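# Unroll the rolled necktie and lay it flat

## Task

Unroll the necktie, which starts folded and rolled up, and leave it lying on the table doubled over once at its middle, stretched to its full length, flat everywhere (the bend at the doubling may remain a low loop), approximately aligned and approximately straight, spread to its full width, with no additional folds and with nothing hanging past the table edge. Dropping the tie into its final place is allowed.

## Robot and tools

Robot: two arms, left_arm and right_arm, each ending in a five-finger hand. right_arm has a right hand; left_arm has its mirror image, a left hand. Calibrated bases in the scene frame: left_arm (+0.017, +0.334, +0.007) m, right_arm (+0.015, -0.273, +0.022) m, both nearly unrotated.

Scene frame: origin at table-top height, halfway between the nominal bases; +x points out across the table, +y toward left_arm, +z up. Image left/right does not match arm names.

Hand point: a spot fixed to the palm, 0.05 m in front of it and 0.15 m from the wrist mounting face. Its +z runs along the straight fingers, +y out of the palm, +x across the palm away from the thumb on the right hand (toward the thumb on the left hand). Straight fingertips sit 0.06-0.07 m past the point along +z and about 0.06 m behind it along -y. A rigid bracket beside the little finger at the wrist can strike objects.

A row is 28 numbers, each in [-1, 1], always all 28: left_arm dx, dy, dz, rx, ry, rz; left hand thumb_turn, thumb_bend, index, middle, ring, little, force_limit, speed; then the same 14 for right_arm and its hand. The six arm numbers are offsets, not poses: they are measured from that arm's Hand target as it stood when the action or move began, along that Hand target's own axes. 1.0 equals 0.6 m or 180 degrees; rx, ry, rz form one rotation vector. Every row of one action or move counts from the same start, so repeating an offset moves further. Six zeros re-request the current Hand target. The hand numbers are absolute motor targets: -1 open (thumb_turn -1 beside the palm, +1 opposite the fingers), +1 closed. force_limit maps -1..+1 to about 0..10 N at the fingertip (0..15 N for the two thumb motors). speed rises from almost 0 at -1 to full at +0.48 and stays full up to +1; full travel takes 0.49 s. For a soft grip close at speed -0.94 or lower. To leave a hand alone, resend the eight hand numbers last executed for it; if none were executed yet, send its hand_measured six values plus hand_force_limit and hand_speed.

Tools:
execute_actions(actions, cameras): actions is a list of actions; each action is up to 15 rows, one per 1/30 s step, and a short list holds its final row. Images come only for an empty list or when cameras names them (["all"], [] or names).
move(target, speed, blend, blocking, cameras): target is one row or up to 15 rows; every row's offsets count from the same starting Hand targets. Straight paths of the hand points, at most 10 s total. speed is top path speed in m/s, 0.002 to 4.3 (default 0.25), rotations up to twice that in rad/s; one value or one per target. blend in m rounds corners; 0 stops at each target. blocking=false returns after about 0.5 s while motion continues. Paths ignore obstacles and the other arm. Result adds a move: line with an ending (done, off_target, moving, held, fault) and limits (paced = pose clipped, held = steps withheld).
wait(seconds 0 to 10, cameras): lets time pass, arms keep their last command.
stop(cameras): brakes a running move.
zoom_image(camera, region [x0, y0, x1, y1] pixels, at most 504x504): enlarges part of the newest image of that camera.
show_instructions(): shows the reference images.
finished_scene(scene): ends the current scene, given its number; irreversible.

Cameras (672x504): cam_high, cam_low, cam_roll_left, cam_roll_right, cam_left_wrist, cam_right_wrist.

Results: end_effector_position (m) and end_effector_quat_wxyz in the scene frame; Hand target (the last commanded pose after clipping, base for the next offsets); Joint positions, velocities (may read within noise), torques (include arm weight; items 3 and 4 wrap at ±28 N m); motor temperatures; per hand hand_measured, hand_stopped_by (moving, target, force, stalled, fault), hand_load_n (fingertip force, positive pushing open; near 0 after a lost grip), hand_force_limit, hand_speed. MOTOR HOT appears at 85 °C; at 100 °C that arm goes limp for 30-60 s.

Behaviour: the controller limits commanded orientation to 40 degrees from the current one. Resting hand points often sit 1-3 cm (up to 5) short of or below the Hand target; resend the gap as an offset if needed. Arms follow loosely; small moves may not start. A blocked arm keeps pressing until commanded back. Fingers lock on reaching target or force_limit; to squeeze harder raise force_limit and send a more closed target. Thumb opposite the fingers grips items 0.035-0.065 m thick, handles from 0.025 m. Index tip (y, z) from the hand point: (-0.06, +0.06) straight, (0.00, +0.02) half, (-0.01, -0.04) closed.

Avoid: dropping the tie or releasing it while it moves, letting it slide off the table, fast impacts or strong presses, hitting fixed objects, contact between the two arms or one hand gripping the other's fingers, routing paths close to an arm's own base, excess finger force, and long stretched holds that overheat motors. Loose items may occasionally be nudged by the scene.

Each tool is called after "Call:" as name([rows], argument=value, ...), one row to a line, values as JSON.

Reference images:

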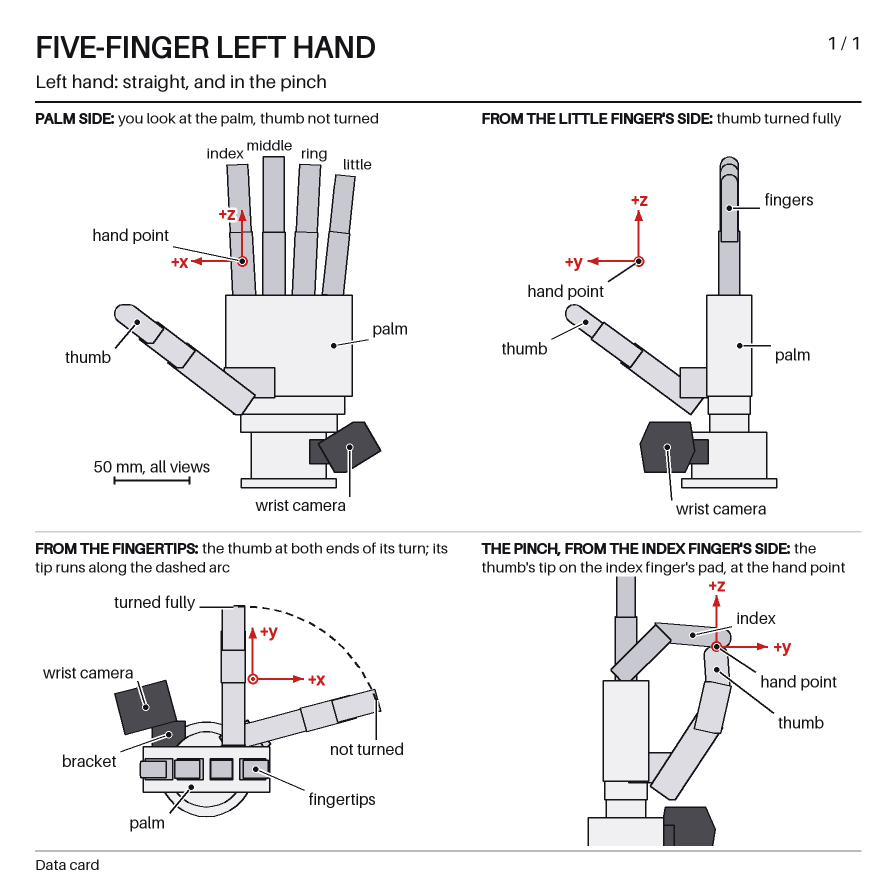

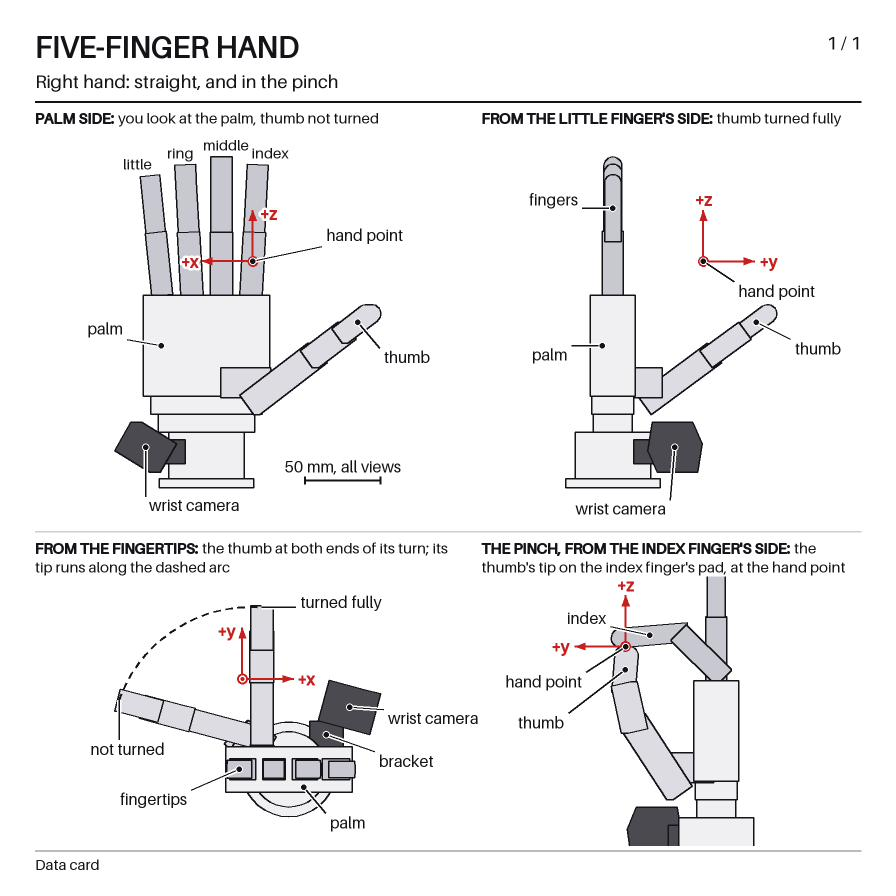

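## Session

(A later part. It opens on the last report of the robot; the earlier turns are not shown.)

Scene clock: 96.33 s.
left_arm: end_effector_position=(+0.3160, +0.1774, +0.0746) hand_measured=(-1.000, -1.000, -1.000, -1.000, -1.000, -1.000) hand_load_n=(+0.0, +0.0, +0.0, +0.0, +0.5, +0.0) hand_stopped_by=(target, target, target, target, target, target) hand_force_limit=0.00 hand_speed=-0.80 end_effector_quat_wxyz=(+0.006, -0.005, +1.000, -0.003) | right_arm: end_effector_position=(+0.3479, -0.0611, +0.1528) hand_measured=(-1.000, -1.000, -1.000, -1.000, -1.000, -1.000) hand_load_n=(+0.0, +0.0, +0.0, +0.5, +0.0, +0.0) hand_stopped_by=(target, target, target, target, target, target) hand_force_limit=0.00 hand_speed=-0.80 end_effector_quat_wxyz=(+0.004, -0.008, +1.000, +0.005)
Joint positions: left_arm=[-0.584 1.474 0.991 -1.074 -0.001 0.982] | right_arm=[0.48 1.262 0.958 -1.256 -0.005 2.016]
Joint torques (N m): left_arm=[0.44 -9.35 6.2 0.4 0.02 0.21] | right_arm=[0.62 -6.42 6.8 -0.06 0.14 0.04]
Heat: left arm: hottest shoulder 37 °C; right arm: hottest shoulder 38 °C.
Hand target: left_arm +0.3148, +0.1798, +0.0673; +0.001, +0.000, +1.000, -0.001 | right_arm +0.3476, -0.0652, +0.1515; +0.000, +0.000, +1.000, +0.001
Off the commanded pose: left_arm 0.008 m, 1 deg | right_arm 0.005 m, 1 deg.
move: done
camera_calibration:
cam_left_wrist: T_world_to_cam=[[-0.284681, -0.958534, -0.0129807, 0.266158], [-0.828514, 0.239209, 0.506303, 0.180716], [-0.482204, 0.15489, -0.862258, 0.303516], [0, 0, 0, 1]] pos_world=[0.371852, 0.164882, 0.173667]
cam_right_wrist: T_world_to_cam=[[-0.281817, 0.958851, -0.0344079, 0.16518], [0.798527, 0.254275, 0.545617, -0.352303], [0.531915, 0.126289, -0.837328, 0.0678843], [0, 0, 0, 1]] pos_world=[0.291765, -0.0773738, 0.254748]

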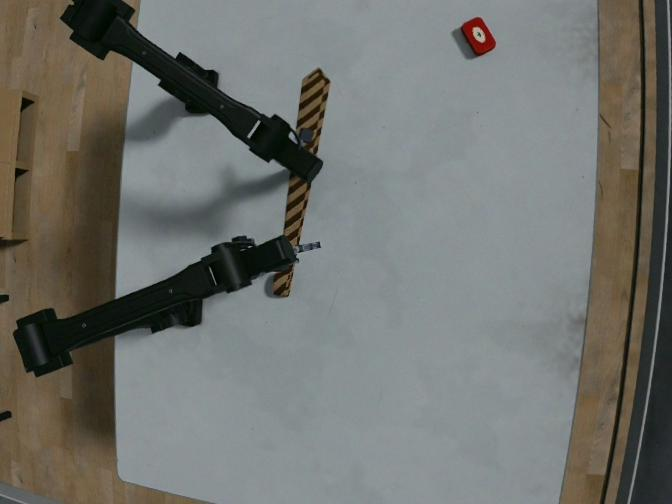

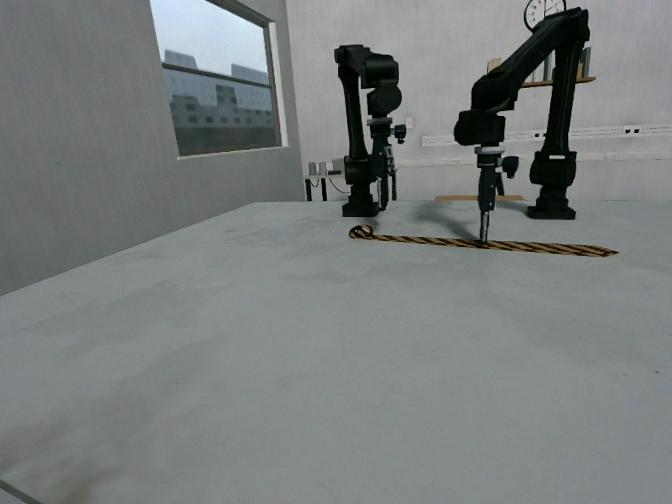

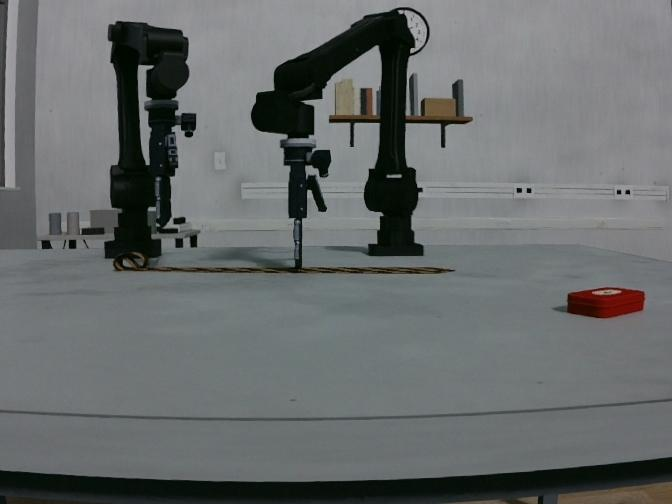

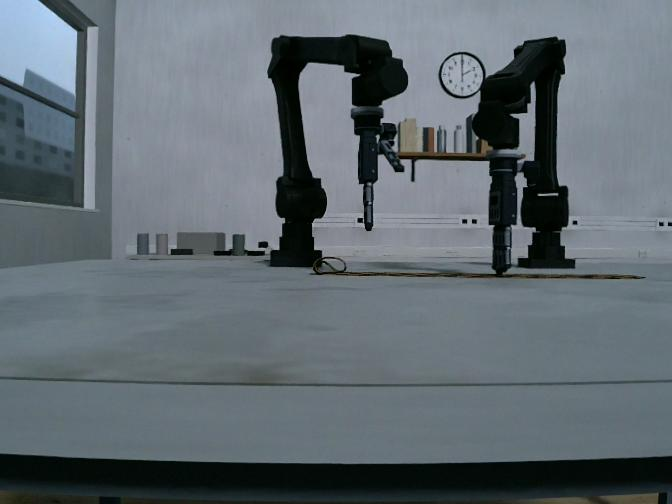

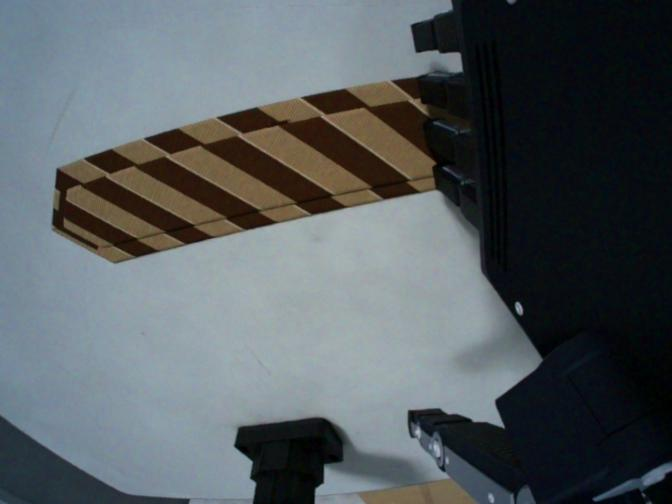

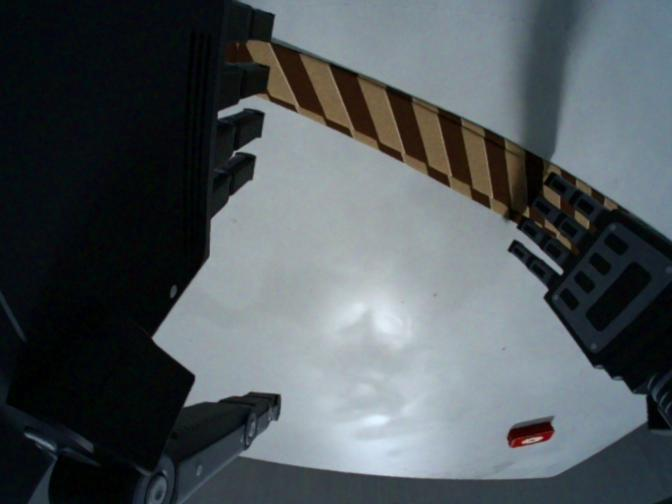

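Call:
move(target=[0,0,0.033,0,0,0,-1,-1,-1,-1,-1,-1,0,-0.8,0.035,0,0.123,0,0,0,-1,-1,-1,-1,-1,-1,0,-0.8], speed=0.12, cameras=["cam_right_wrist"])

Call:
move(target=[0,0,0,0,0,0,-1,-1,-1,-1,-1,-1,0,-0.8,0,0,0,0,0,0,-1,-1,-1,-1,-1,-1,0,-0.8], cameras=["cam_roll_right","cam_roll_left","cam_right_wrist"])

Call:
zoom_image(camera="cam_roll_right", region=[300, 200, 420, 290])

Scene clock: 104.07 s.
left_arm: end_effector_position=(+0.3209, +0.1741, +0.0709) hand_measured=(-1.000, -1.000, -1.000, -1.000, -1.000, -1.000) hand_load_n=(+0.0, +0.0, +0.0, -1.5, +0.0, +0.0) hand_stopped_by=(target, target, target, target, target, target) hand_force_limit=0.00 hand_speed=-0.80 end_effector_quat_wxyz=(+0.017, -0.004, +1.000, -0.011) | right_arm: end_effector_position=(+0.3238, -0.0678, +0.0789) hand_measured=(-1.000, -1.000, -1.000, -1.000, -1.000, -1.000) hand_load_n=(+0.0, +0.0, +0.0, +0.0, +0.0, +0.0) hand_stopped_by=(target, target, target, target, target, target) hand_force_limit=0.00 hand_speed=-0.80 end_effector_quat_wxyz=(-0.004, -0.002, +1.000, +0.001)
Joint positions: left_arm=[-0.584 1.474 0.984 -1.041 -0.001 0.983] | right_arm=[0.497 1.294 0.778 -1.062 -0.005 2.046]
Joint torques (N m): left_arm=[0.38 -7.41 4.64 1.37 0 0.2] | right_arm=[1.67 -5.77 6.27 0.88 0.14 0.02]
Heat: left arm: hottest shoulder 37 °C; right arm: hottest shoulder 37 °C.
Hand target: left_arm +0.3147, +0.1799, +0.0475; +0.000, +0.000, +1.000, +0.000 | right_arm +0.3264, -0.0652, +0.0776; +0.000, +0.000, +1.000, +0.001
Off the commanded pose: left_arm 0.025 m, 2 deg | right_arm 0.004 m, 0 deg.
move: off_target (left_arm)
camera_calibration:
cam_right_wrist: T_world_to_cam=[[-0.270782, 0.961895, -0.0378855, 0.159187], [0.810589, 0.249064, 0.530012, -0.294039], [0.519252, 0.112808, -0.847144, 0.0235903], [0, 0, 0, 1]] pos_world=[0.269201, -0.0825477, 0.181859]
Images, in order (width x height): cam_right_wrist 672x504.

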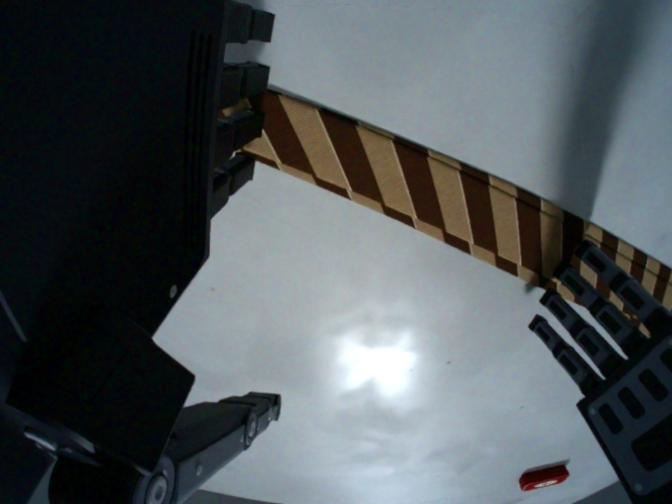

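Scene clock: 104.57 s.
left_arm: end_effector_position=(+0.3209, +0.1741, +0.0709) hand_measured=(-1.000, -1.000, -1.000, -1.000, -1.000, -1.000) hand_load_n=(+0.0, +0.0, +0.0, -2.0, +0.0, +0.0) hand_stopped_by=(target, target, target, target, target, target) hand_force_limit=0.00 hand_speed=-0.80 end_effector_quat_wxyz=(+0.017, -0.004, +1.000, -0.011) | right_arm: end_effector_position=(+0.3238, -0.0678, +0.0789) hand_measured=(-1.000, -1.000, -1.000, -1.000, -1.000, -1.000) hand_load_n=(+0.0, +0.0, +0.0, +0.0, +0.0, +0.0) hand_stopped_by=(target, target, target, target, target, target) hand_force_limit=0.00 hand_speed=-0.80 end_effector_quat_wxyz=(-0.004, -0.001, +1.000, +0.001)
Joint positions: left_arm=[-0.584 1.474 0.984 -1.041 -0.001 0.983] | right_arm=[0.497 1.294 0.778 -1.062 -0.005 2.046]
Joint torques (N m): left_arm=[0.44 -7.41 4.62 1.37 0 0.2] | right_arm=[1.67 -5.66 6.27 0.92 0.14 0.02]
Heat: left arm: hottest shoulder 37 °C; right arm: hottest shoulder 37 °C.
Hand target: left_arm +0.3147, +0.1799, +0.0475; +0.000, +0.000, +1.000, +0.000 | right_arm +0.3264, -0.0652, +0.0776; +0.000, +0.000, +1.000, +0.001
Off the commanded pose: left_arm 0.025 m, 2 deg | right_arm 0.004 m, 0 deg.
move: off_target (left_arm)
camera_calibration:
cam_right_wrist: T_world_to_cam=[[-0.270427, 0.961995, -0.0378784, 0.159098], [0.810701, 0.248764, 0.529981, -0.294088], [0.519262, 0.112613, -0.847163, 0.023575], [0, 0, 0, 1]] pos_world=[0.2692, -0.0825475, 0.181859]
Images, in order (width x height): cam_roll_left 672x504, cam_roll_right 672x504, cam_right_wrist 672x504.

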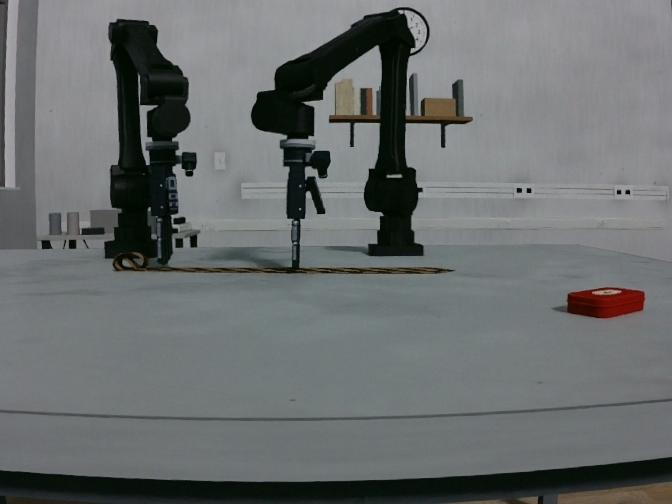

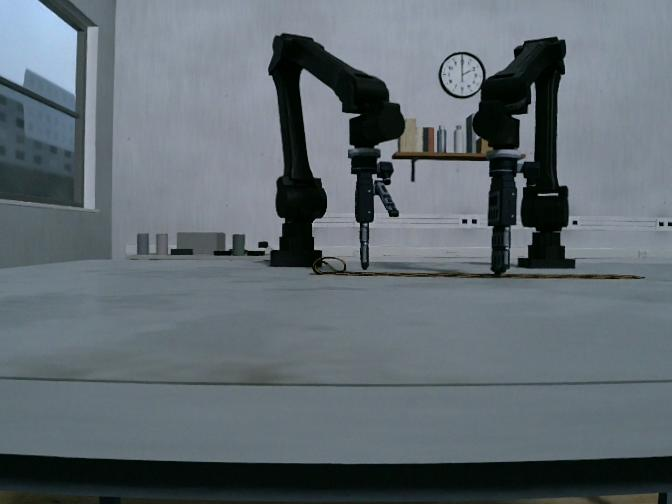

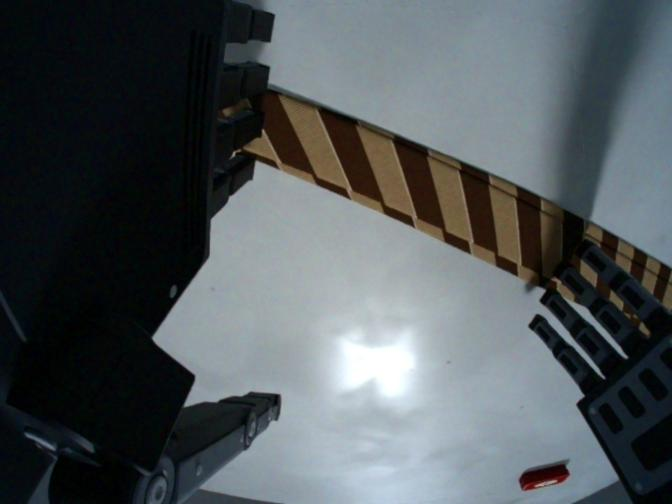

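Scaled by 4.200 from the camera's 672x504 image, which has a finer 960x720 frame.

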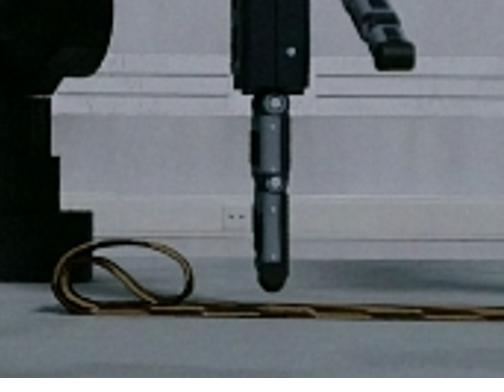

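Call:
move(target=[0,0,0,0,0,0,-1,-1,-1,-1,-1,-1,0,-0.8,0.017,-0.17,0,0,0,0,-1,-1,-1,-1,-1,-1,0,-0.8], speed=0.1, cameras=["cam_high","cam_roll_right"])

Call:
zoom_image(camera="cam_roll_right", region=[260, 200, 380, 290])

Scene clock: 111.13 s.
left_arm: end_effector_position=(+0.3209, +0.1741, +0.0709) hand_measured=(-1.000, -1.000, -1.000, -1.000, -1.000, -1.000) hand_load_n=(+0.0, +0.0, +0.0, -1.5, +0.0, +0.0) hand_stopped_by=(target, target, target, target, target, target) hand_force_limit=0.00 hand_speed=-0.80 end_effector_quat_wxyz=(+0.017, -0.004, +1.000, -0.011) | right_arm: end_effector_position=(+0.3200, -0.1660, +0.0776) hand_measured=(-1.000, -1.000, -1.000, -1.000, -1.000, -1.000) hand_load_n=(+0.0, +0.0, +0.0, +0.0, +0.0, +0.0) hand_stopped_by=(target, target, target, target, target, target) hand_force_limit=0.00 hand_speed=-0.80 end_effector_quat_wxyz=(+0.003, +0.004, +1.000, +0.002)
Joint positions: left_arm=[-0.584 1.474 0.984 -1.041 -0.001 0.983] | right_arm=[0.188 1.182 0.68 -1.062 -0.002 1.75]
Joint torques (N m): left_arm=[0.38 -7.41 4.63 1.36 0 0.2] | right_arm=[0.97 -4.95 6.02 -0.06 0.05 -0.19]
Heat: left arm: hottest shoulder 37 °C; right arm: hottest shoulder 37 °C.
Hand target: left_arm +0.3147, +0.1799, +0.0475; +0.000, +0.000, +1.000, +0.000 | right_arm +0.3162, -0.1672, +0.0775; +0.000, +0.000, +1.000, +0.000
Off the commanded pose: left_arm 0.025 m, 2 deg | right_arm 0.004 m, 1 deg.
move: off_target (left_arm)
Images, in order (width x height): cam_high 672x504, cam_roll_right 672x504.

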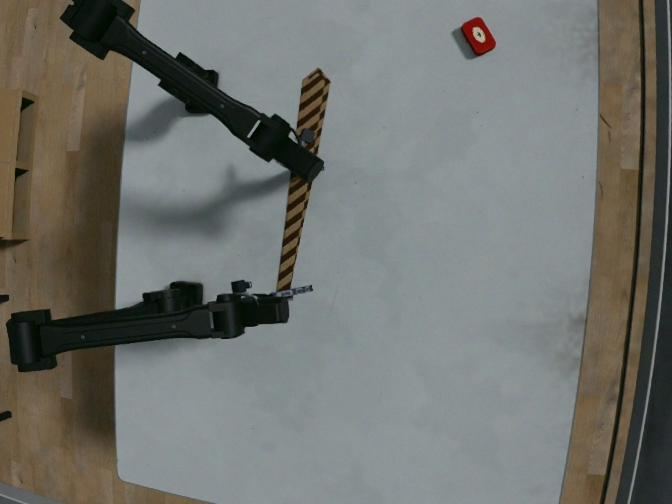

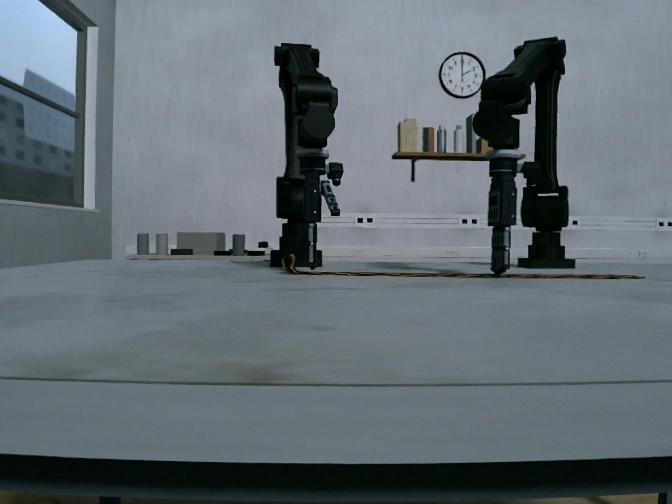

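Scaled by 4.200 from the camera's 672x504 image, which has a finer 960x720 frame.

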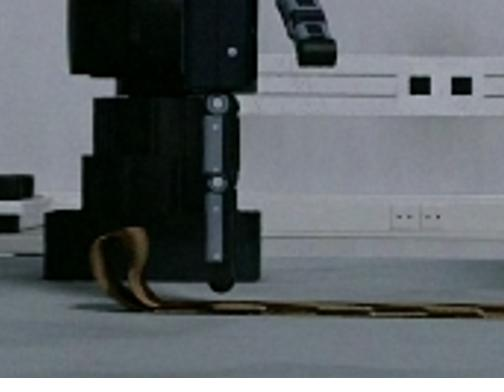

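Call:
move(target=[0,0,0,0,0,0,-1,-1,-1,-1,-1,-1,0,-0.8,0.017,-0.14,0,0,0,0,-1,-1,-1,-1,-1,-1,0,-0.8], speed=0.1, cameras=["cam_high","cam_roll_right","cam_low","cam_right_wrist"])

Call:
zoom_image(camera="cam_roll_right", region=[200, 200, 340, 290])

Scene clock: 115.80 s.
left_arm: end_effector_position=(+0.3220, +0.1730, +0.0705) hand_measured=(-1.000, -1.000, -1.000, -1.000, -1.000, -1.000) hand_load_n=(+0.0, +0.0, +0.0, -1.0, +0.0, +0.0) hand_stopped_by=(target, target, target, target, target, target) hand_force_limit=0.00 hand_speed=-0.80 end_effector_quat_wxyz=(+0.019, -0.004, +1.000, -0.013) | right_arm: end_effector_position=(+0.3105, -0.2514, +0.0781) hand_measured=(-1.000, -1.000, -1.000, -1.000, -1.000, -1.000) hand_load_n=(+0.0, +0.0, +0.0, +0.0, +0.0, +0.0) hand_stopped_by=(target, target, target, target, target, target) hand_force_limit=0.00 hand_speed=-0.80 end_effector_quat_wxyz=(+0.005, +0.004, +1.000, +0.000)
Joint positions: left_arm=[-0.584 1.474 0.984 -1.035 0.001 0.983] | right_arm=[-0.125 1.146 0.656 -1.071 -0.001 1.437]
Joint torques (N m): left_arm=[0.38 -7.41 4.64 1.11 -0.07 0.2] | right_arm=[0.97 -4.37 6 -0.05 0.02 -0.18]
Heat: left arm: hottest shoulder 37 °C; right arm: hottest shoulder 36 °C.
Hand target: left_arm +0.3148, +0.1798, +0.0475; +0.000, +0.000, +1.000, -0.001 | right_arm +0.3059, -0.2512, +0.0775; +0.000, +0.000, +1.000, +0.000
Off the commanded pose: left_arm 0.025 m, 3 deg | right_arm 0.005 m, 1 deg.
move: off_target (left_arm)
camera_calibration:
cam_right_wrist: T_world_to_cam=[[-0.258249, 0.965072, -0.0440874, 0.329596], [0.803962, 0.239993, 0.544103, -0.238511], [0.535679, 0.10507, -0.837859, 0.0427817], [0, 0, 0, 1]] pos_world=[0.253954, -0.265338, 0.180151]
Images, in order (width x height): cam_high 672x504, cam_low 672x504, cam_roll_right 672x504, cam_right_wrist 672x504.

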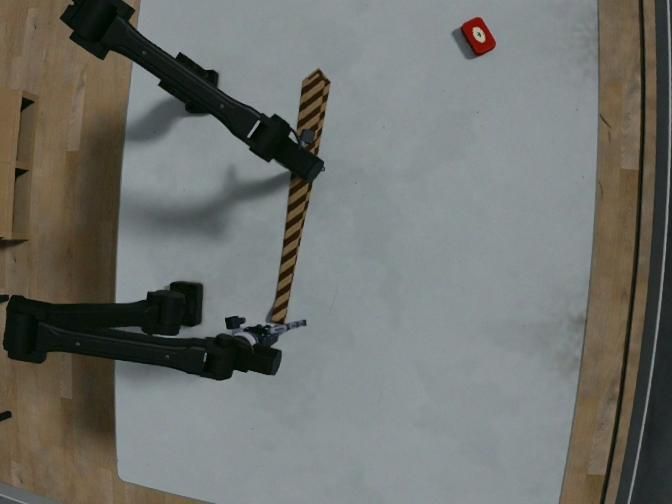

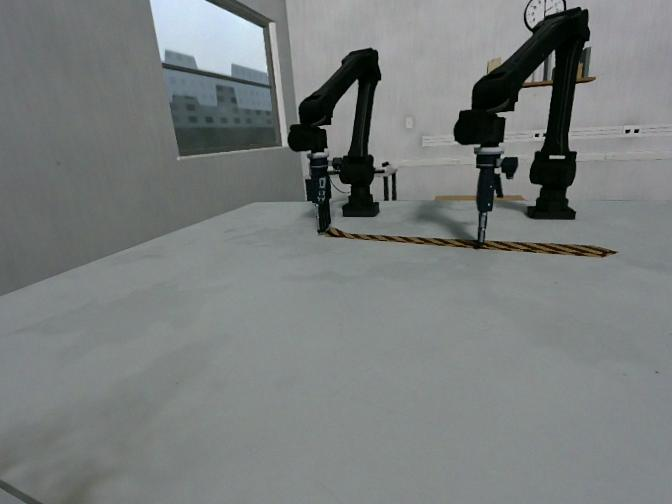

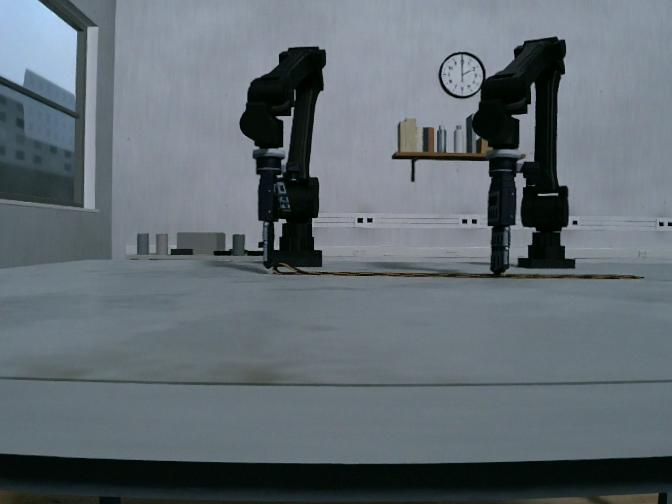

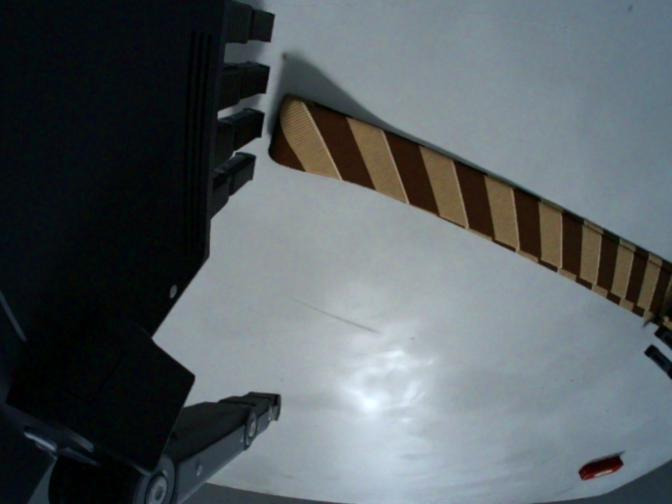

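Scaled by 3.600 from the camera's 672x504 image, which has a finer 960x720 frame.

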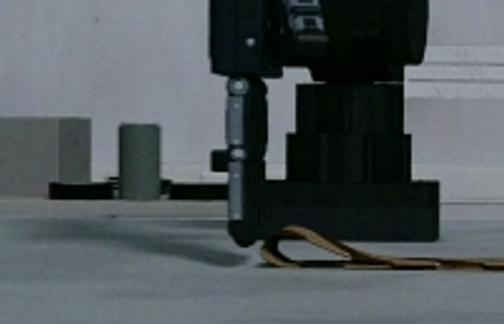

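Call:
move([
  [0,0,0,0,0,0,-1,-1,-1,-1,-1,-1,0,-0.8,0,-0.01,-0.1,0,0,0,-1,-1,-1,-1,-1,-1,0,-0.8],
  [0,0,0,0,0,0,-1,-1,-1,-1,-1,-1,0,-0.8,0,0.11,-0.1,0,0,0,-1,-1,-1,-1,-1,-1,0,-0.8],
  [0,0,0,0,0,0,-1,-1,-1,-1,-1,-1,0,-0.8,0,0.11,0.03,0,0,0,-1,-1,-1,-1,-1,-1,0,-0.8],
  [0,0,0,0,0,0,-1,-1,-1,-1,-1,-1,0,-0.8,0.01,0.045,0.03,0,0,0,-1,-1,-1,-1,-1,-1,0,-0.8],
  [0,0,0,0,0,0,-1,-1,-1,-1,-1,-1,0,-0.8,0.01,0.045,-0.13,0,0,0,-1,-1,-1,-1,-1,-1,0,-0.8],
], speed=[0.15,0.15,0.08,0.06,0.15], cameras=["cam_high","cam_roll_right","cam_right_wrist"])

Call:
zoom_image(camera="cam_roll_right", region=[220, 200, 360, 290])

Scene clock: 130.77 s.
left_arm: end_effector_position=(+0.3236, +0.1709, +0.0700) hand_measured=(-1.000, -1.000, -1.000, -1.000, -1.000, -1.000) hand_load_n=(-0.5, +0.0, +0.0, +0.0, +0.0, +0.0) hand_stopped_by=(target, target, target, target, target, target) hand_force_limit=0.00 hand_speed=-0.80 end_effector_quat_wxyz=(+0.021, -0.004, +1.000, -0.018) | right_arm: end_effector_position=(+0.2917, -0.2215, +0.1440) hand_measured=(-1.000, -1.000, -1.000, -1.000, -1.000, -1.000) hand_load_n=(+0.0, +0.0, +0.0, +0.0, +0.0, +0.0) hand_stopped_by=(target, target, target, target, target, target) hand_force_limit=0.00 hand_speed=-0.80 end_effector_quat_wxyz=(-0.010, +0.001, +1.000, +0.003)
Joint positions: left_arm=[-0.584 1.474 0.984 -1.026 0.006 0.983] | right_arm=[-0.018 1.023 0.761 -1.328 -0.005 1.537]
Joint torques (N m): left_arm=[0.44 -7.41 4.7 0.72 -0.25 0.2] | right_arm=[0.56 -3.19 9.25 -0.13 0.14 -0.16]
Heat: left arm: hottest shoulder 37 °C; right arm: hottest shoulder 35 °C.
Hand target: left_arm +0.3147, +0.1798, +0.0475; +0.000, +0.000, +1.000, -0.001 | right_arm +0.3000, -0.2242, +0.1555; +0.000, +0.000, +1.000, +0.000
Off the commanded pose: left_arm 0.026 m, 3 deg | right_arm 0.015 m, 1 deg.
move: off_target (left_arm, right_arm)
camera_calibration:
cam_right_wrist: T_world_to_cam=[[-0.265566, 0.963592, -0.0310601, 0.298676], [0.817972, 0.242252, 0.521763, -0.266692], [0.510291, 0.113156, -0.852525, 0.116286], [0, 0, 0, 1]] pos_world=[0.238125, -0.236354, 0.247563]
Images, in order (width x height): cam_high 672x504, cam_roll_right 672x504, cam_right_wrist 672x504.

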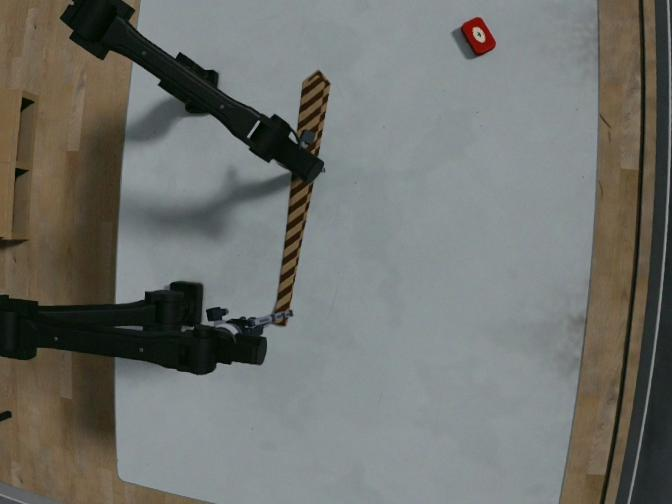

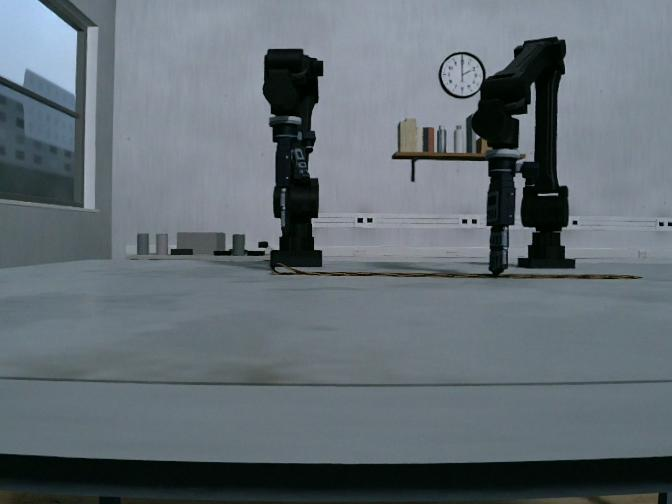

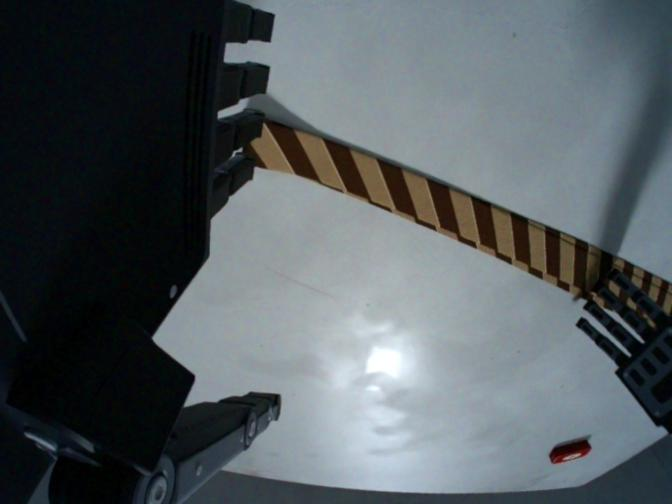

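Scaled by 3.600 from the camera's 672x504 image, which has a finer 960x720 frame.

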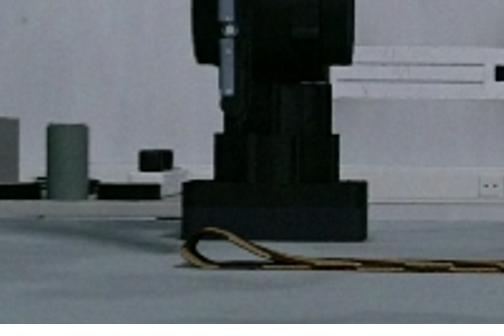

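Call:
move([
  [0,0,0,0,0,0,-1,-1,-1,-1,-1,-1,0,-0.8,0,-0.01,0.165,0,0,0,-1,-1,-1,-1,-1,-1,0,-0.8],
  [-0.01,0,-0.2,0,0,0,-1,-1,-1,-1,-1,-1,0,-0.8,0,-0.01,-0.13,0,0,0,-1,-1,-1,-1,-1,-1,0,-0.8],
], speed=[0.08,0.12], cameras=["cam_high","cam_roll_right","cam_roll_left","cam_right_wrist","cam_left_wrist"])

Call:
zoom_image(camera="cam_roll_right", region=[220, 200, 360, 290])

Call:
zoom_image(camera="cam_roll_left", region=[60, 200, 480, 300])

Scene clock: 140.37 s.
left_arm: end_effector_position=(+0.3036, +0.1854, +0.1478) hand_measured=(-1.000, -1.000, -1.000, -1.000, -1.000, -1.000) hand_load_n=(+0.0, +0.0, +0.0, +0.0, +0.0, +0.0) hand_stopped_by=(target, target, target, target, target, target) hand_force_limit=0.00 hand_speed=-0.80 end_effector_quat_wxyz=(-0.022, -0.001, +1.000, +0.013) | right_arm: end_effector_position=(+0.2936, -0.2275, +0.2196) hand_measured=(-1.000, -1.000, -1.000, -1.000, -1.000, -1.000) hand_load_n=(+0.0, +0.0, +0.0, +0.0, +0.0, +0.0) hand_stopped_by=(target, target, target, target, target, target) hand_force_limit=0.00 hand_speed=-0.80 end_effector_quat_wxyz=(-0.013, +0.002, +1.000, +0.003)
Joint positions: left_arm=[-0.584 1.408 1.118 -1.332 0.002 0.99] | right_arm=[-0.042 0.999 0.947 -1.545 -0.004 1.514]
Joint torques (N m): left_arm=[1.08 -10.93 11.18 -0.59 -0.12 0.21] | right_arm=[0.5 -2.84 9.72 -0.14 0.13 -0.16]
Heat: left arm: hottest shoulder 36 °C; right arm: hottest shoulder 35 °C.
Hand target: left_arm +0.3206, +0.1799, +0.1675; +0.000, +0.000, +1.000, -0.001 | right_arm +0.3001, -0.2303, +0.2336; +0.000, +0.000, +1.000, +0.001
Off the commanded pose: left_arm 0.027 m, 3 deg | right_arm 0.015 m, 1 deg.
move: off_target (left_arm, right_arm)
camera_calibration:
cam_left_wrist: T_world_to_cam=[[-0.293118, -0.955641, -0.0288383, 0.275591], [-0.796657, 0.227454, 0.560002, 0.115976], [-0.528602, 0.187121, -0.827989, 0.362486], [0, 0, 0, 1]] pos_world=[0.364785, 0.169158, 0.243135]
cam_right_wrist: T_world_to_cam=[[-0.265069, 0.963791, -0.0290658, 0.306794], [0.821242, 0.241455, 0.516973, -0.306411], [0.505272, 0.113163, -0.855508, 0.182515], [0, 0, 0, 1]] pos_world=[0.240739, -0.242355, 0.323466]
Images, in order (width x height): cam_high 672x504, cam_roll_left 672x504, cam_roll_right 672x504, cam_left_wrist 672x504, cam_right_wrist 672x504.

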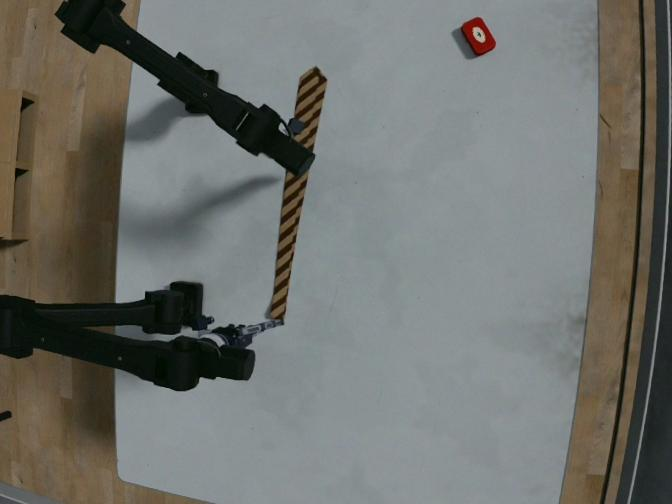

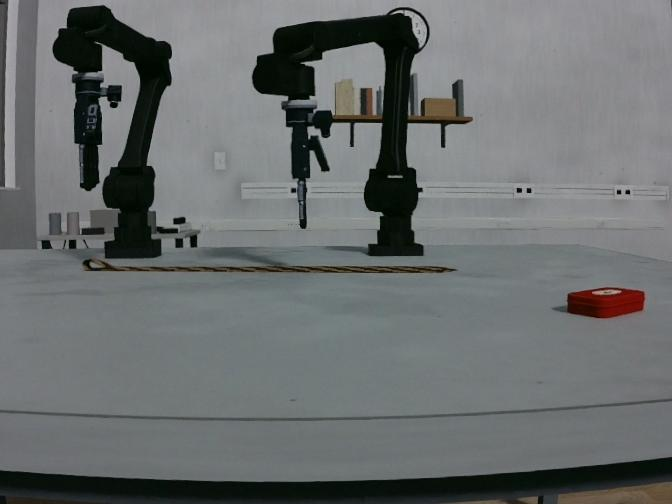

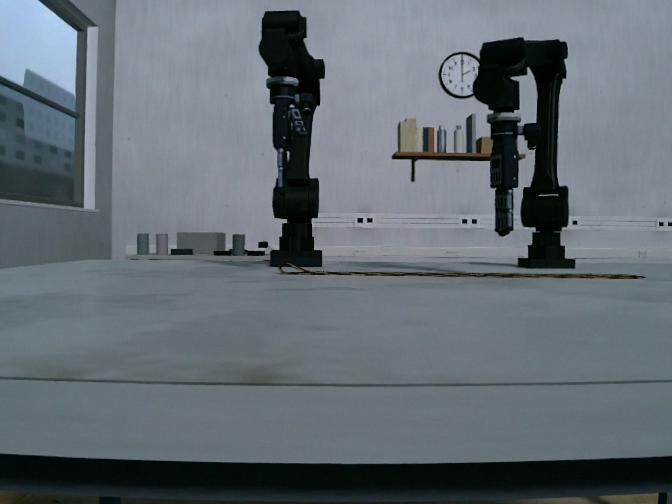

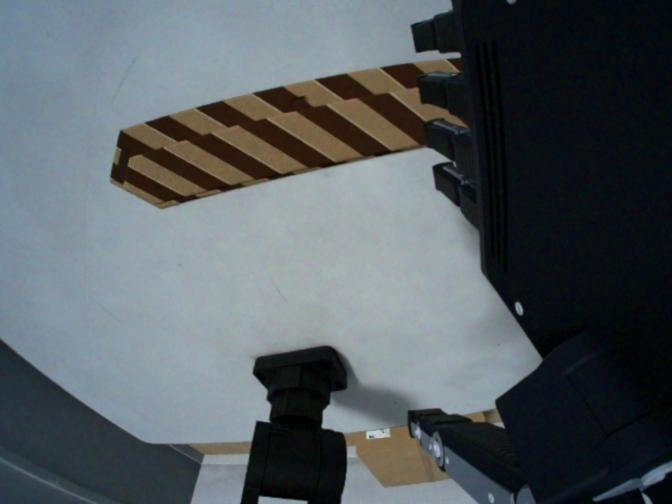

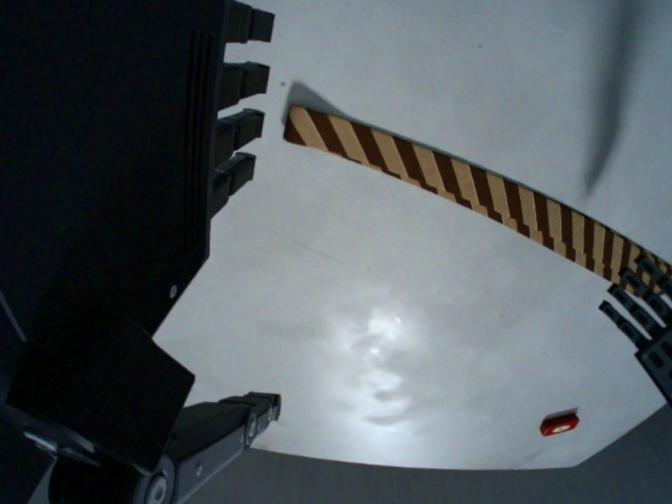

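Scaled by 3.600 from the camera's 672x504 image, which has a finer 960x720 frame.

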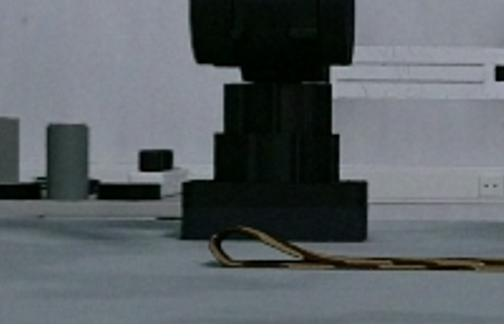

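Scaled by 1.200 from the camera's 672x504 image, which has a finer 960x720 frame.

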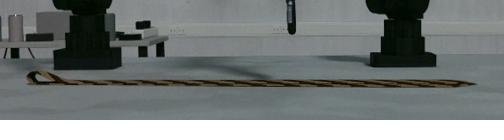

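Call:
move([
  [0,0,0,0,0,0,-1,-1,-1,-1,-1,-1,0,-0.8,0,0.025,0.2,0,0,0,-1,-1,-1,-1,-1,-1,0,-0.8],
  [0,0,0,0,0,0,-1,-1,-1,-1,-1,-1,0,-0.8,0,0.025,0.31,0,0,0,-1,-1,-1,-1,-1,-1,0,-0.8],
], speed=[0.2,0.06], cameras=["cam_roll_right","cam_right_wrist"])

Call:
zoom_image(camera="cam_roll_right", region=[220, 200, 360, 290])

Scene clock: 148.40 s.
left_arm: end_effector_position=(+0.3036, +0.1854, +0.1478) hand_measured=(-1.000, -1.000, -1.000, -1.000, -1.000, -1.000) hand_load_n=(+0.0, +0.0, +0.0, +0.0, +0.0, +0.0) hand_stopped_by=(target, target, target, target, target, target) hand_force_limit=0.00 hand_speed=-0.80 end_effector_quat_wxyz=(-0.022, -0.001, +1.000, +0.013) | right_arm: end_effector_position=(+0.3054, -0.2162, +0.0697) hand_measured=(-1.000, -1.000, -1.000, -1.000, -1.000, -1.000) hand_load_n=(+0.0, +0.0, +0.0, -0.5, +0.0, +0.0) hand_stopped_by=(target, target, target, target, target, target) hand_force_limit=0.00 hand_speed=-0.80 end_effector_quat_wxyz=(+0.015, -0.002, +1.000, +0.002)
Joint positions: left_arm=[-0.584 1.408 1.118 -1.332 0.002 0.99] | right_arm=[0.004 1.122 0.611 -1.029 -0.004 1.553]
Joint torques (N m): left_arm=[0.97 -10.64 11.15 -0.59 -0.12 0.2] | right_arm=[1.61 -0.91 3.86 2.24 0.12 0.02]
Motor temperatures (°C): left_arm=[27 36 32 23 25 25] | right_arm=[24 34 26 24 23 23]
Heat: left arm: hottest shoulder 36 °C; right arm: hottest shoulder 34 °C.
Hand target: left_arm +0.3206, +0.1799, +0.1675; +0.000, +0.000, +1.000, -0.001 | right_arm +0.2999, -0.2152, +0.0475; +0.000, +0.000, +1.000, +0.000
Off the commanded pose: left_arm 0.027 m, 3 deg | right_arm 0.023 m, 2 deg.
move: off_target (left_arm, right_arm)
camera_calibration:
cam_right_wrist: T_world_to_cam=[[-0.269165, 0.961974, -0.046444, 0.296711], [0.789335, 0.247977, 0.561656, -0.233222], [0.551815, 0.114518, -0.826066, 0.0310707], [0, 0, 0, 1]] pos_world=[0.246809, -0.231152, 0.170437]
Images, in order (width x height): cam_roll_right 672x504, cam_right_wrist 672x504.

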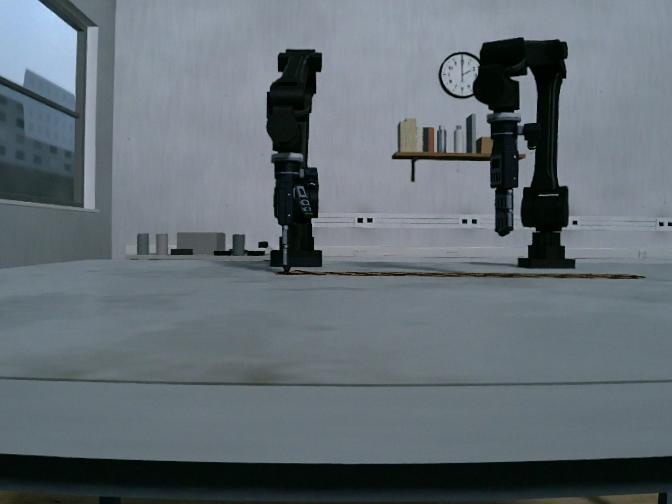

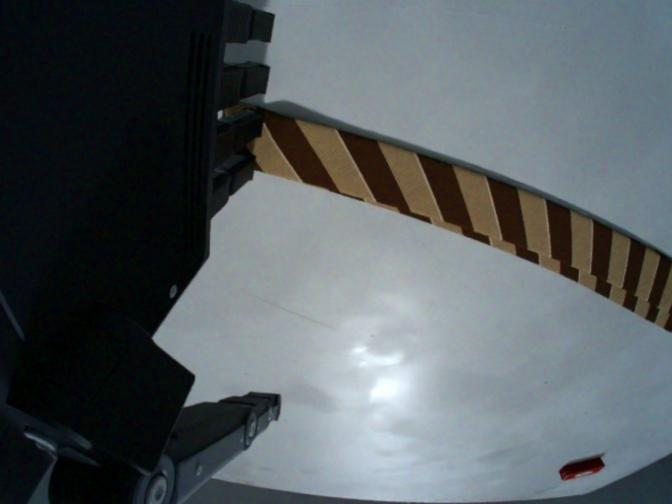

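Scaled by 3.600 from the camera's 672x504 image, which has a finer 960x720 frame.

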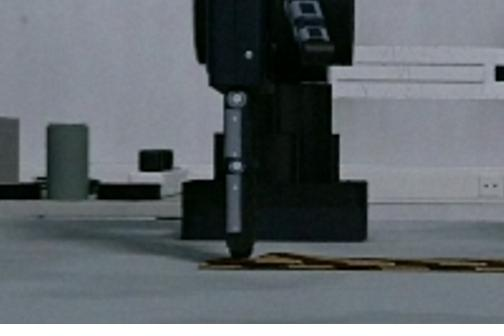

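Loop is pressed; lift clear and check.

Call:
move(target=[0,0,-0.1,0,0,0,-1,-1,-1,-1,-1,-1,0,-0.8,0,0,-0.25,0,0,0,-1,-1,-1,-1,-1,-1,0,-0.8], speed=0.12, cameras=["cam_roll_right","cam_high"])

Call:
zoom_image(camera="cam_roll_right", region=[220, 200, 360, 290])

Call:
zoom_image(camera="cam_high", region=[230, 50, 380, 340])

Scene clock: 153.47 s.
left_arm: end_effector_position=(+0.3057, +0.1842, +0.2053) hand_measured=(-1.000, -1.000, -1.000, -1.000, -1.000, -1.000) hand_load_n=(+0.0, -0.5, +0.0, +0.0, +0.0, +0.0) hand_stopped_by=(target, target, target, target, target, target) hand_force_limit=0.00 hand_speed=-0.80 end_effector_quat_wxyz=(-0.024, -0.001, +1.000, +0.015) | right_arm: end_effector_position=(+0.2918, -0.2160, +0.1839) hand_measured=(-1.000, -1.000, -1.000, -1.000, -1.000, -1.000) hand_load_n=(+0.0, -0.5, +0.0, +0.0, +0.0, +0.0) hand_stopped_by=(target, target, target, target, target, target) hand_force_limit=0.00 hand_speed=-0.80 end_effector_quat_wxyz=(-0.013, -0.001, +1.000, +0.002)
Joint positions: left_arm=[-0.584 1.387 1.249 -1.491 0.001 0.99] | right_arm=[0.004 1.003 0.855 -1.449 -0.004 1.553]
Joint torques (N m): left_arm=[1.03 -10.81 11.67 -0.59 -0.11 0.21] | right_arm=[1.61 -3.19 9.52 -0.18 0.1 0.03]
Heat: left arm: hottest shoulder 36 °C; right arm: hottest shoulder 34 °C.
Hand target: left_arm +0.3205, +0.1801, +0.2275; +0.000, +0.000, +1.000, -0.001 | right_arm +0.3000, -0.2153, +0.1974; -0.001, +0.000, +1.000, +0.000
Off the commanded pose: left_arm 0.027 m, 3 deg | right_arm 0.016 m, 1 deg.
move: off_target (left_arm, right_arm)
Images, in order (width x height): cam_high 672x504, cam_roll_right 672x504.

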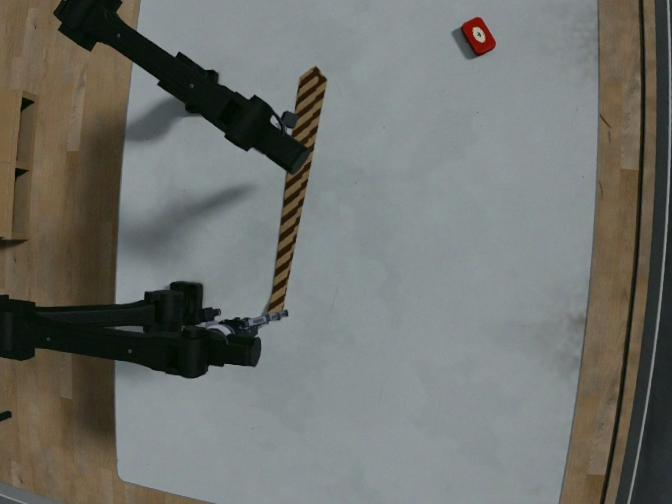

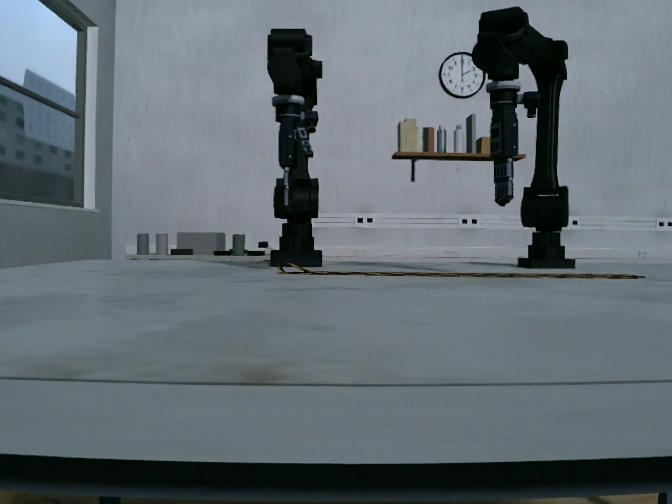

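Scaled by 3.600 from the camera's 672x504 image, which has a finer 960x720 frame.

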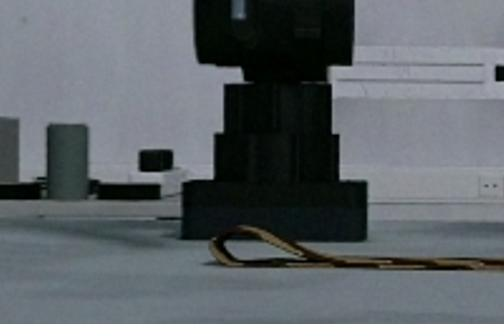

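Scaled by 1.738 from the camera's 672x504 image, which has a finer 960x720 frame.

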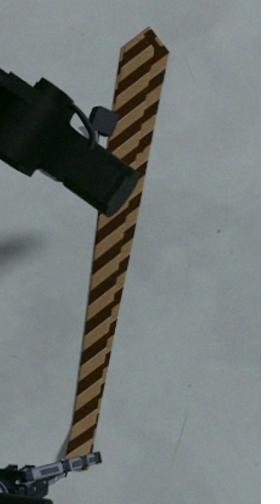

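Call:
finished_scene(scene=1)

The scene is finished: the task was done.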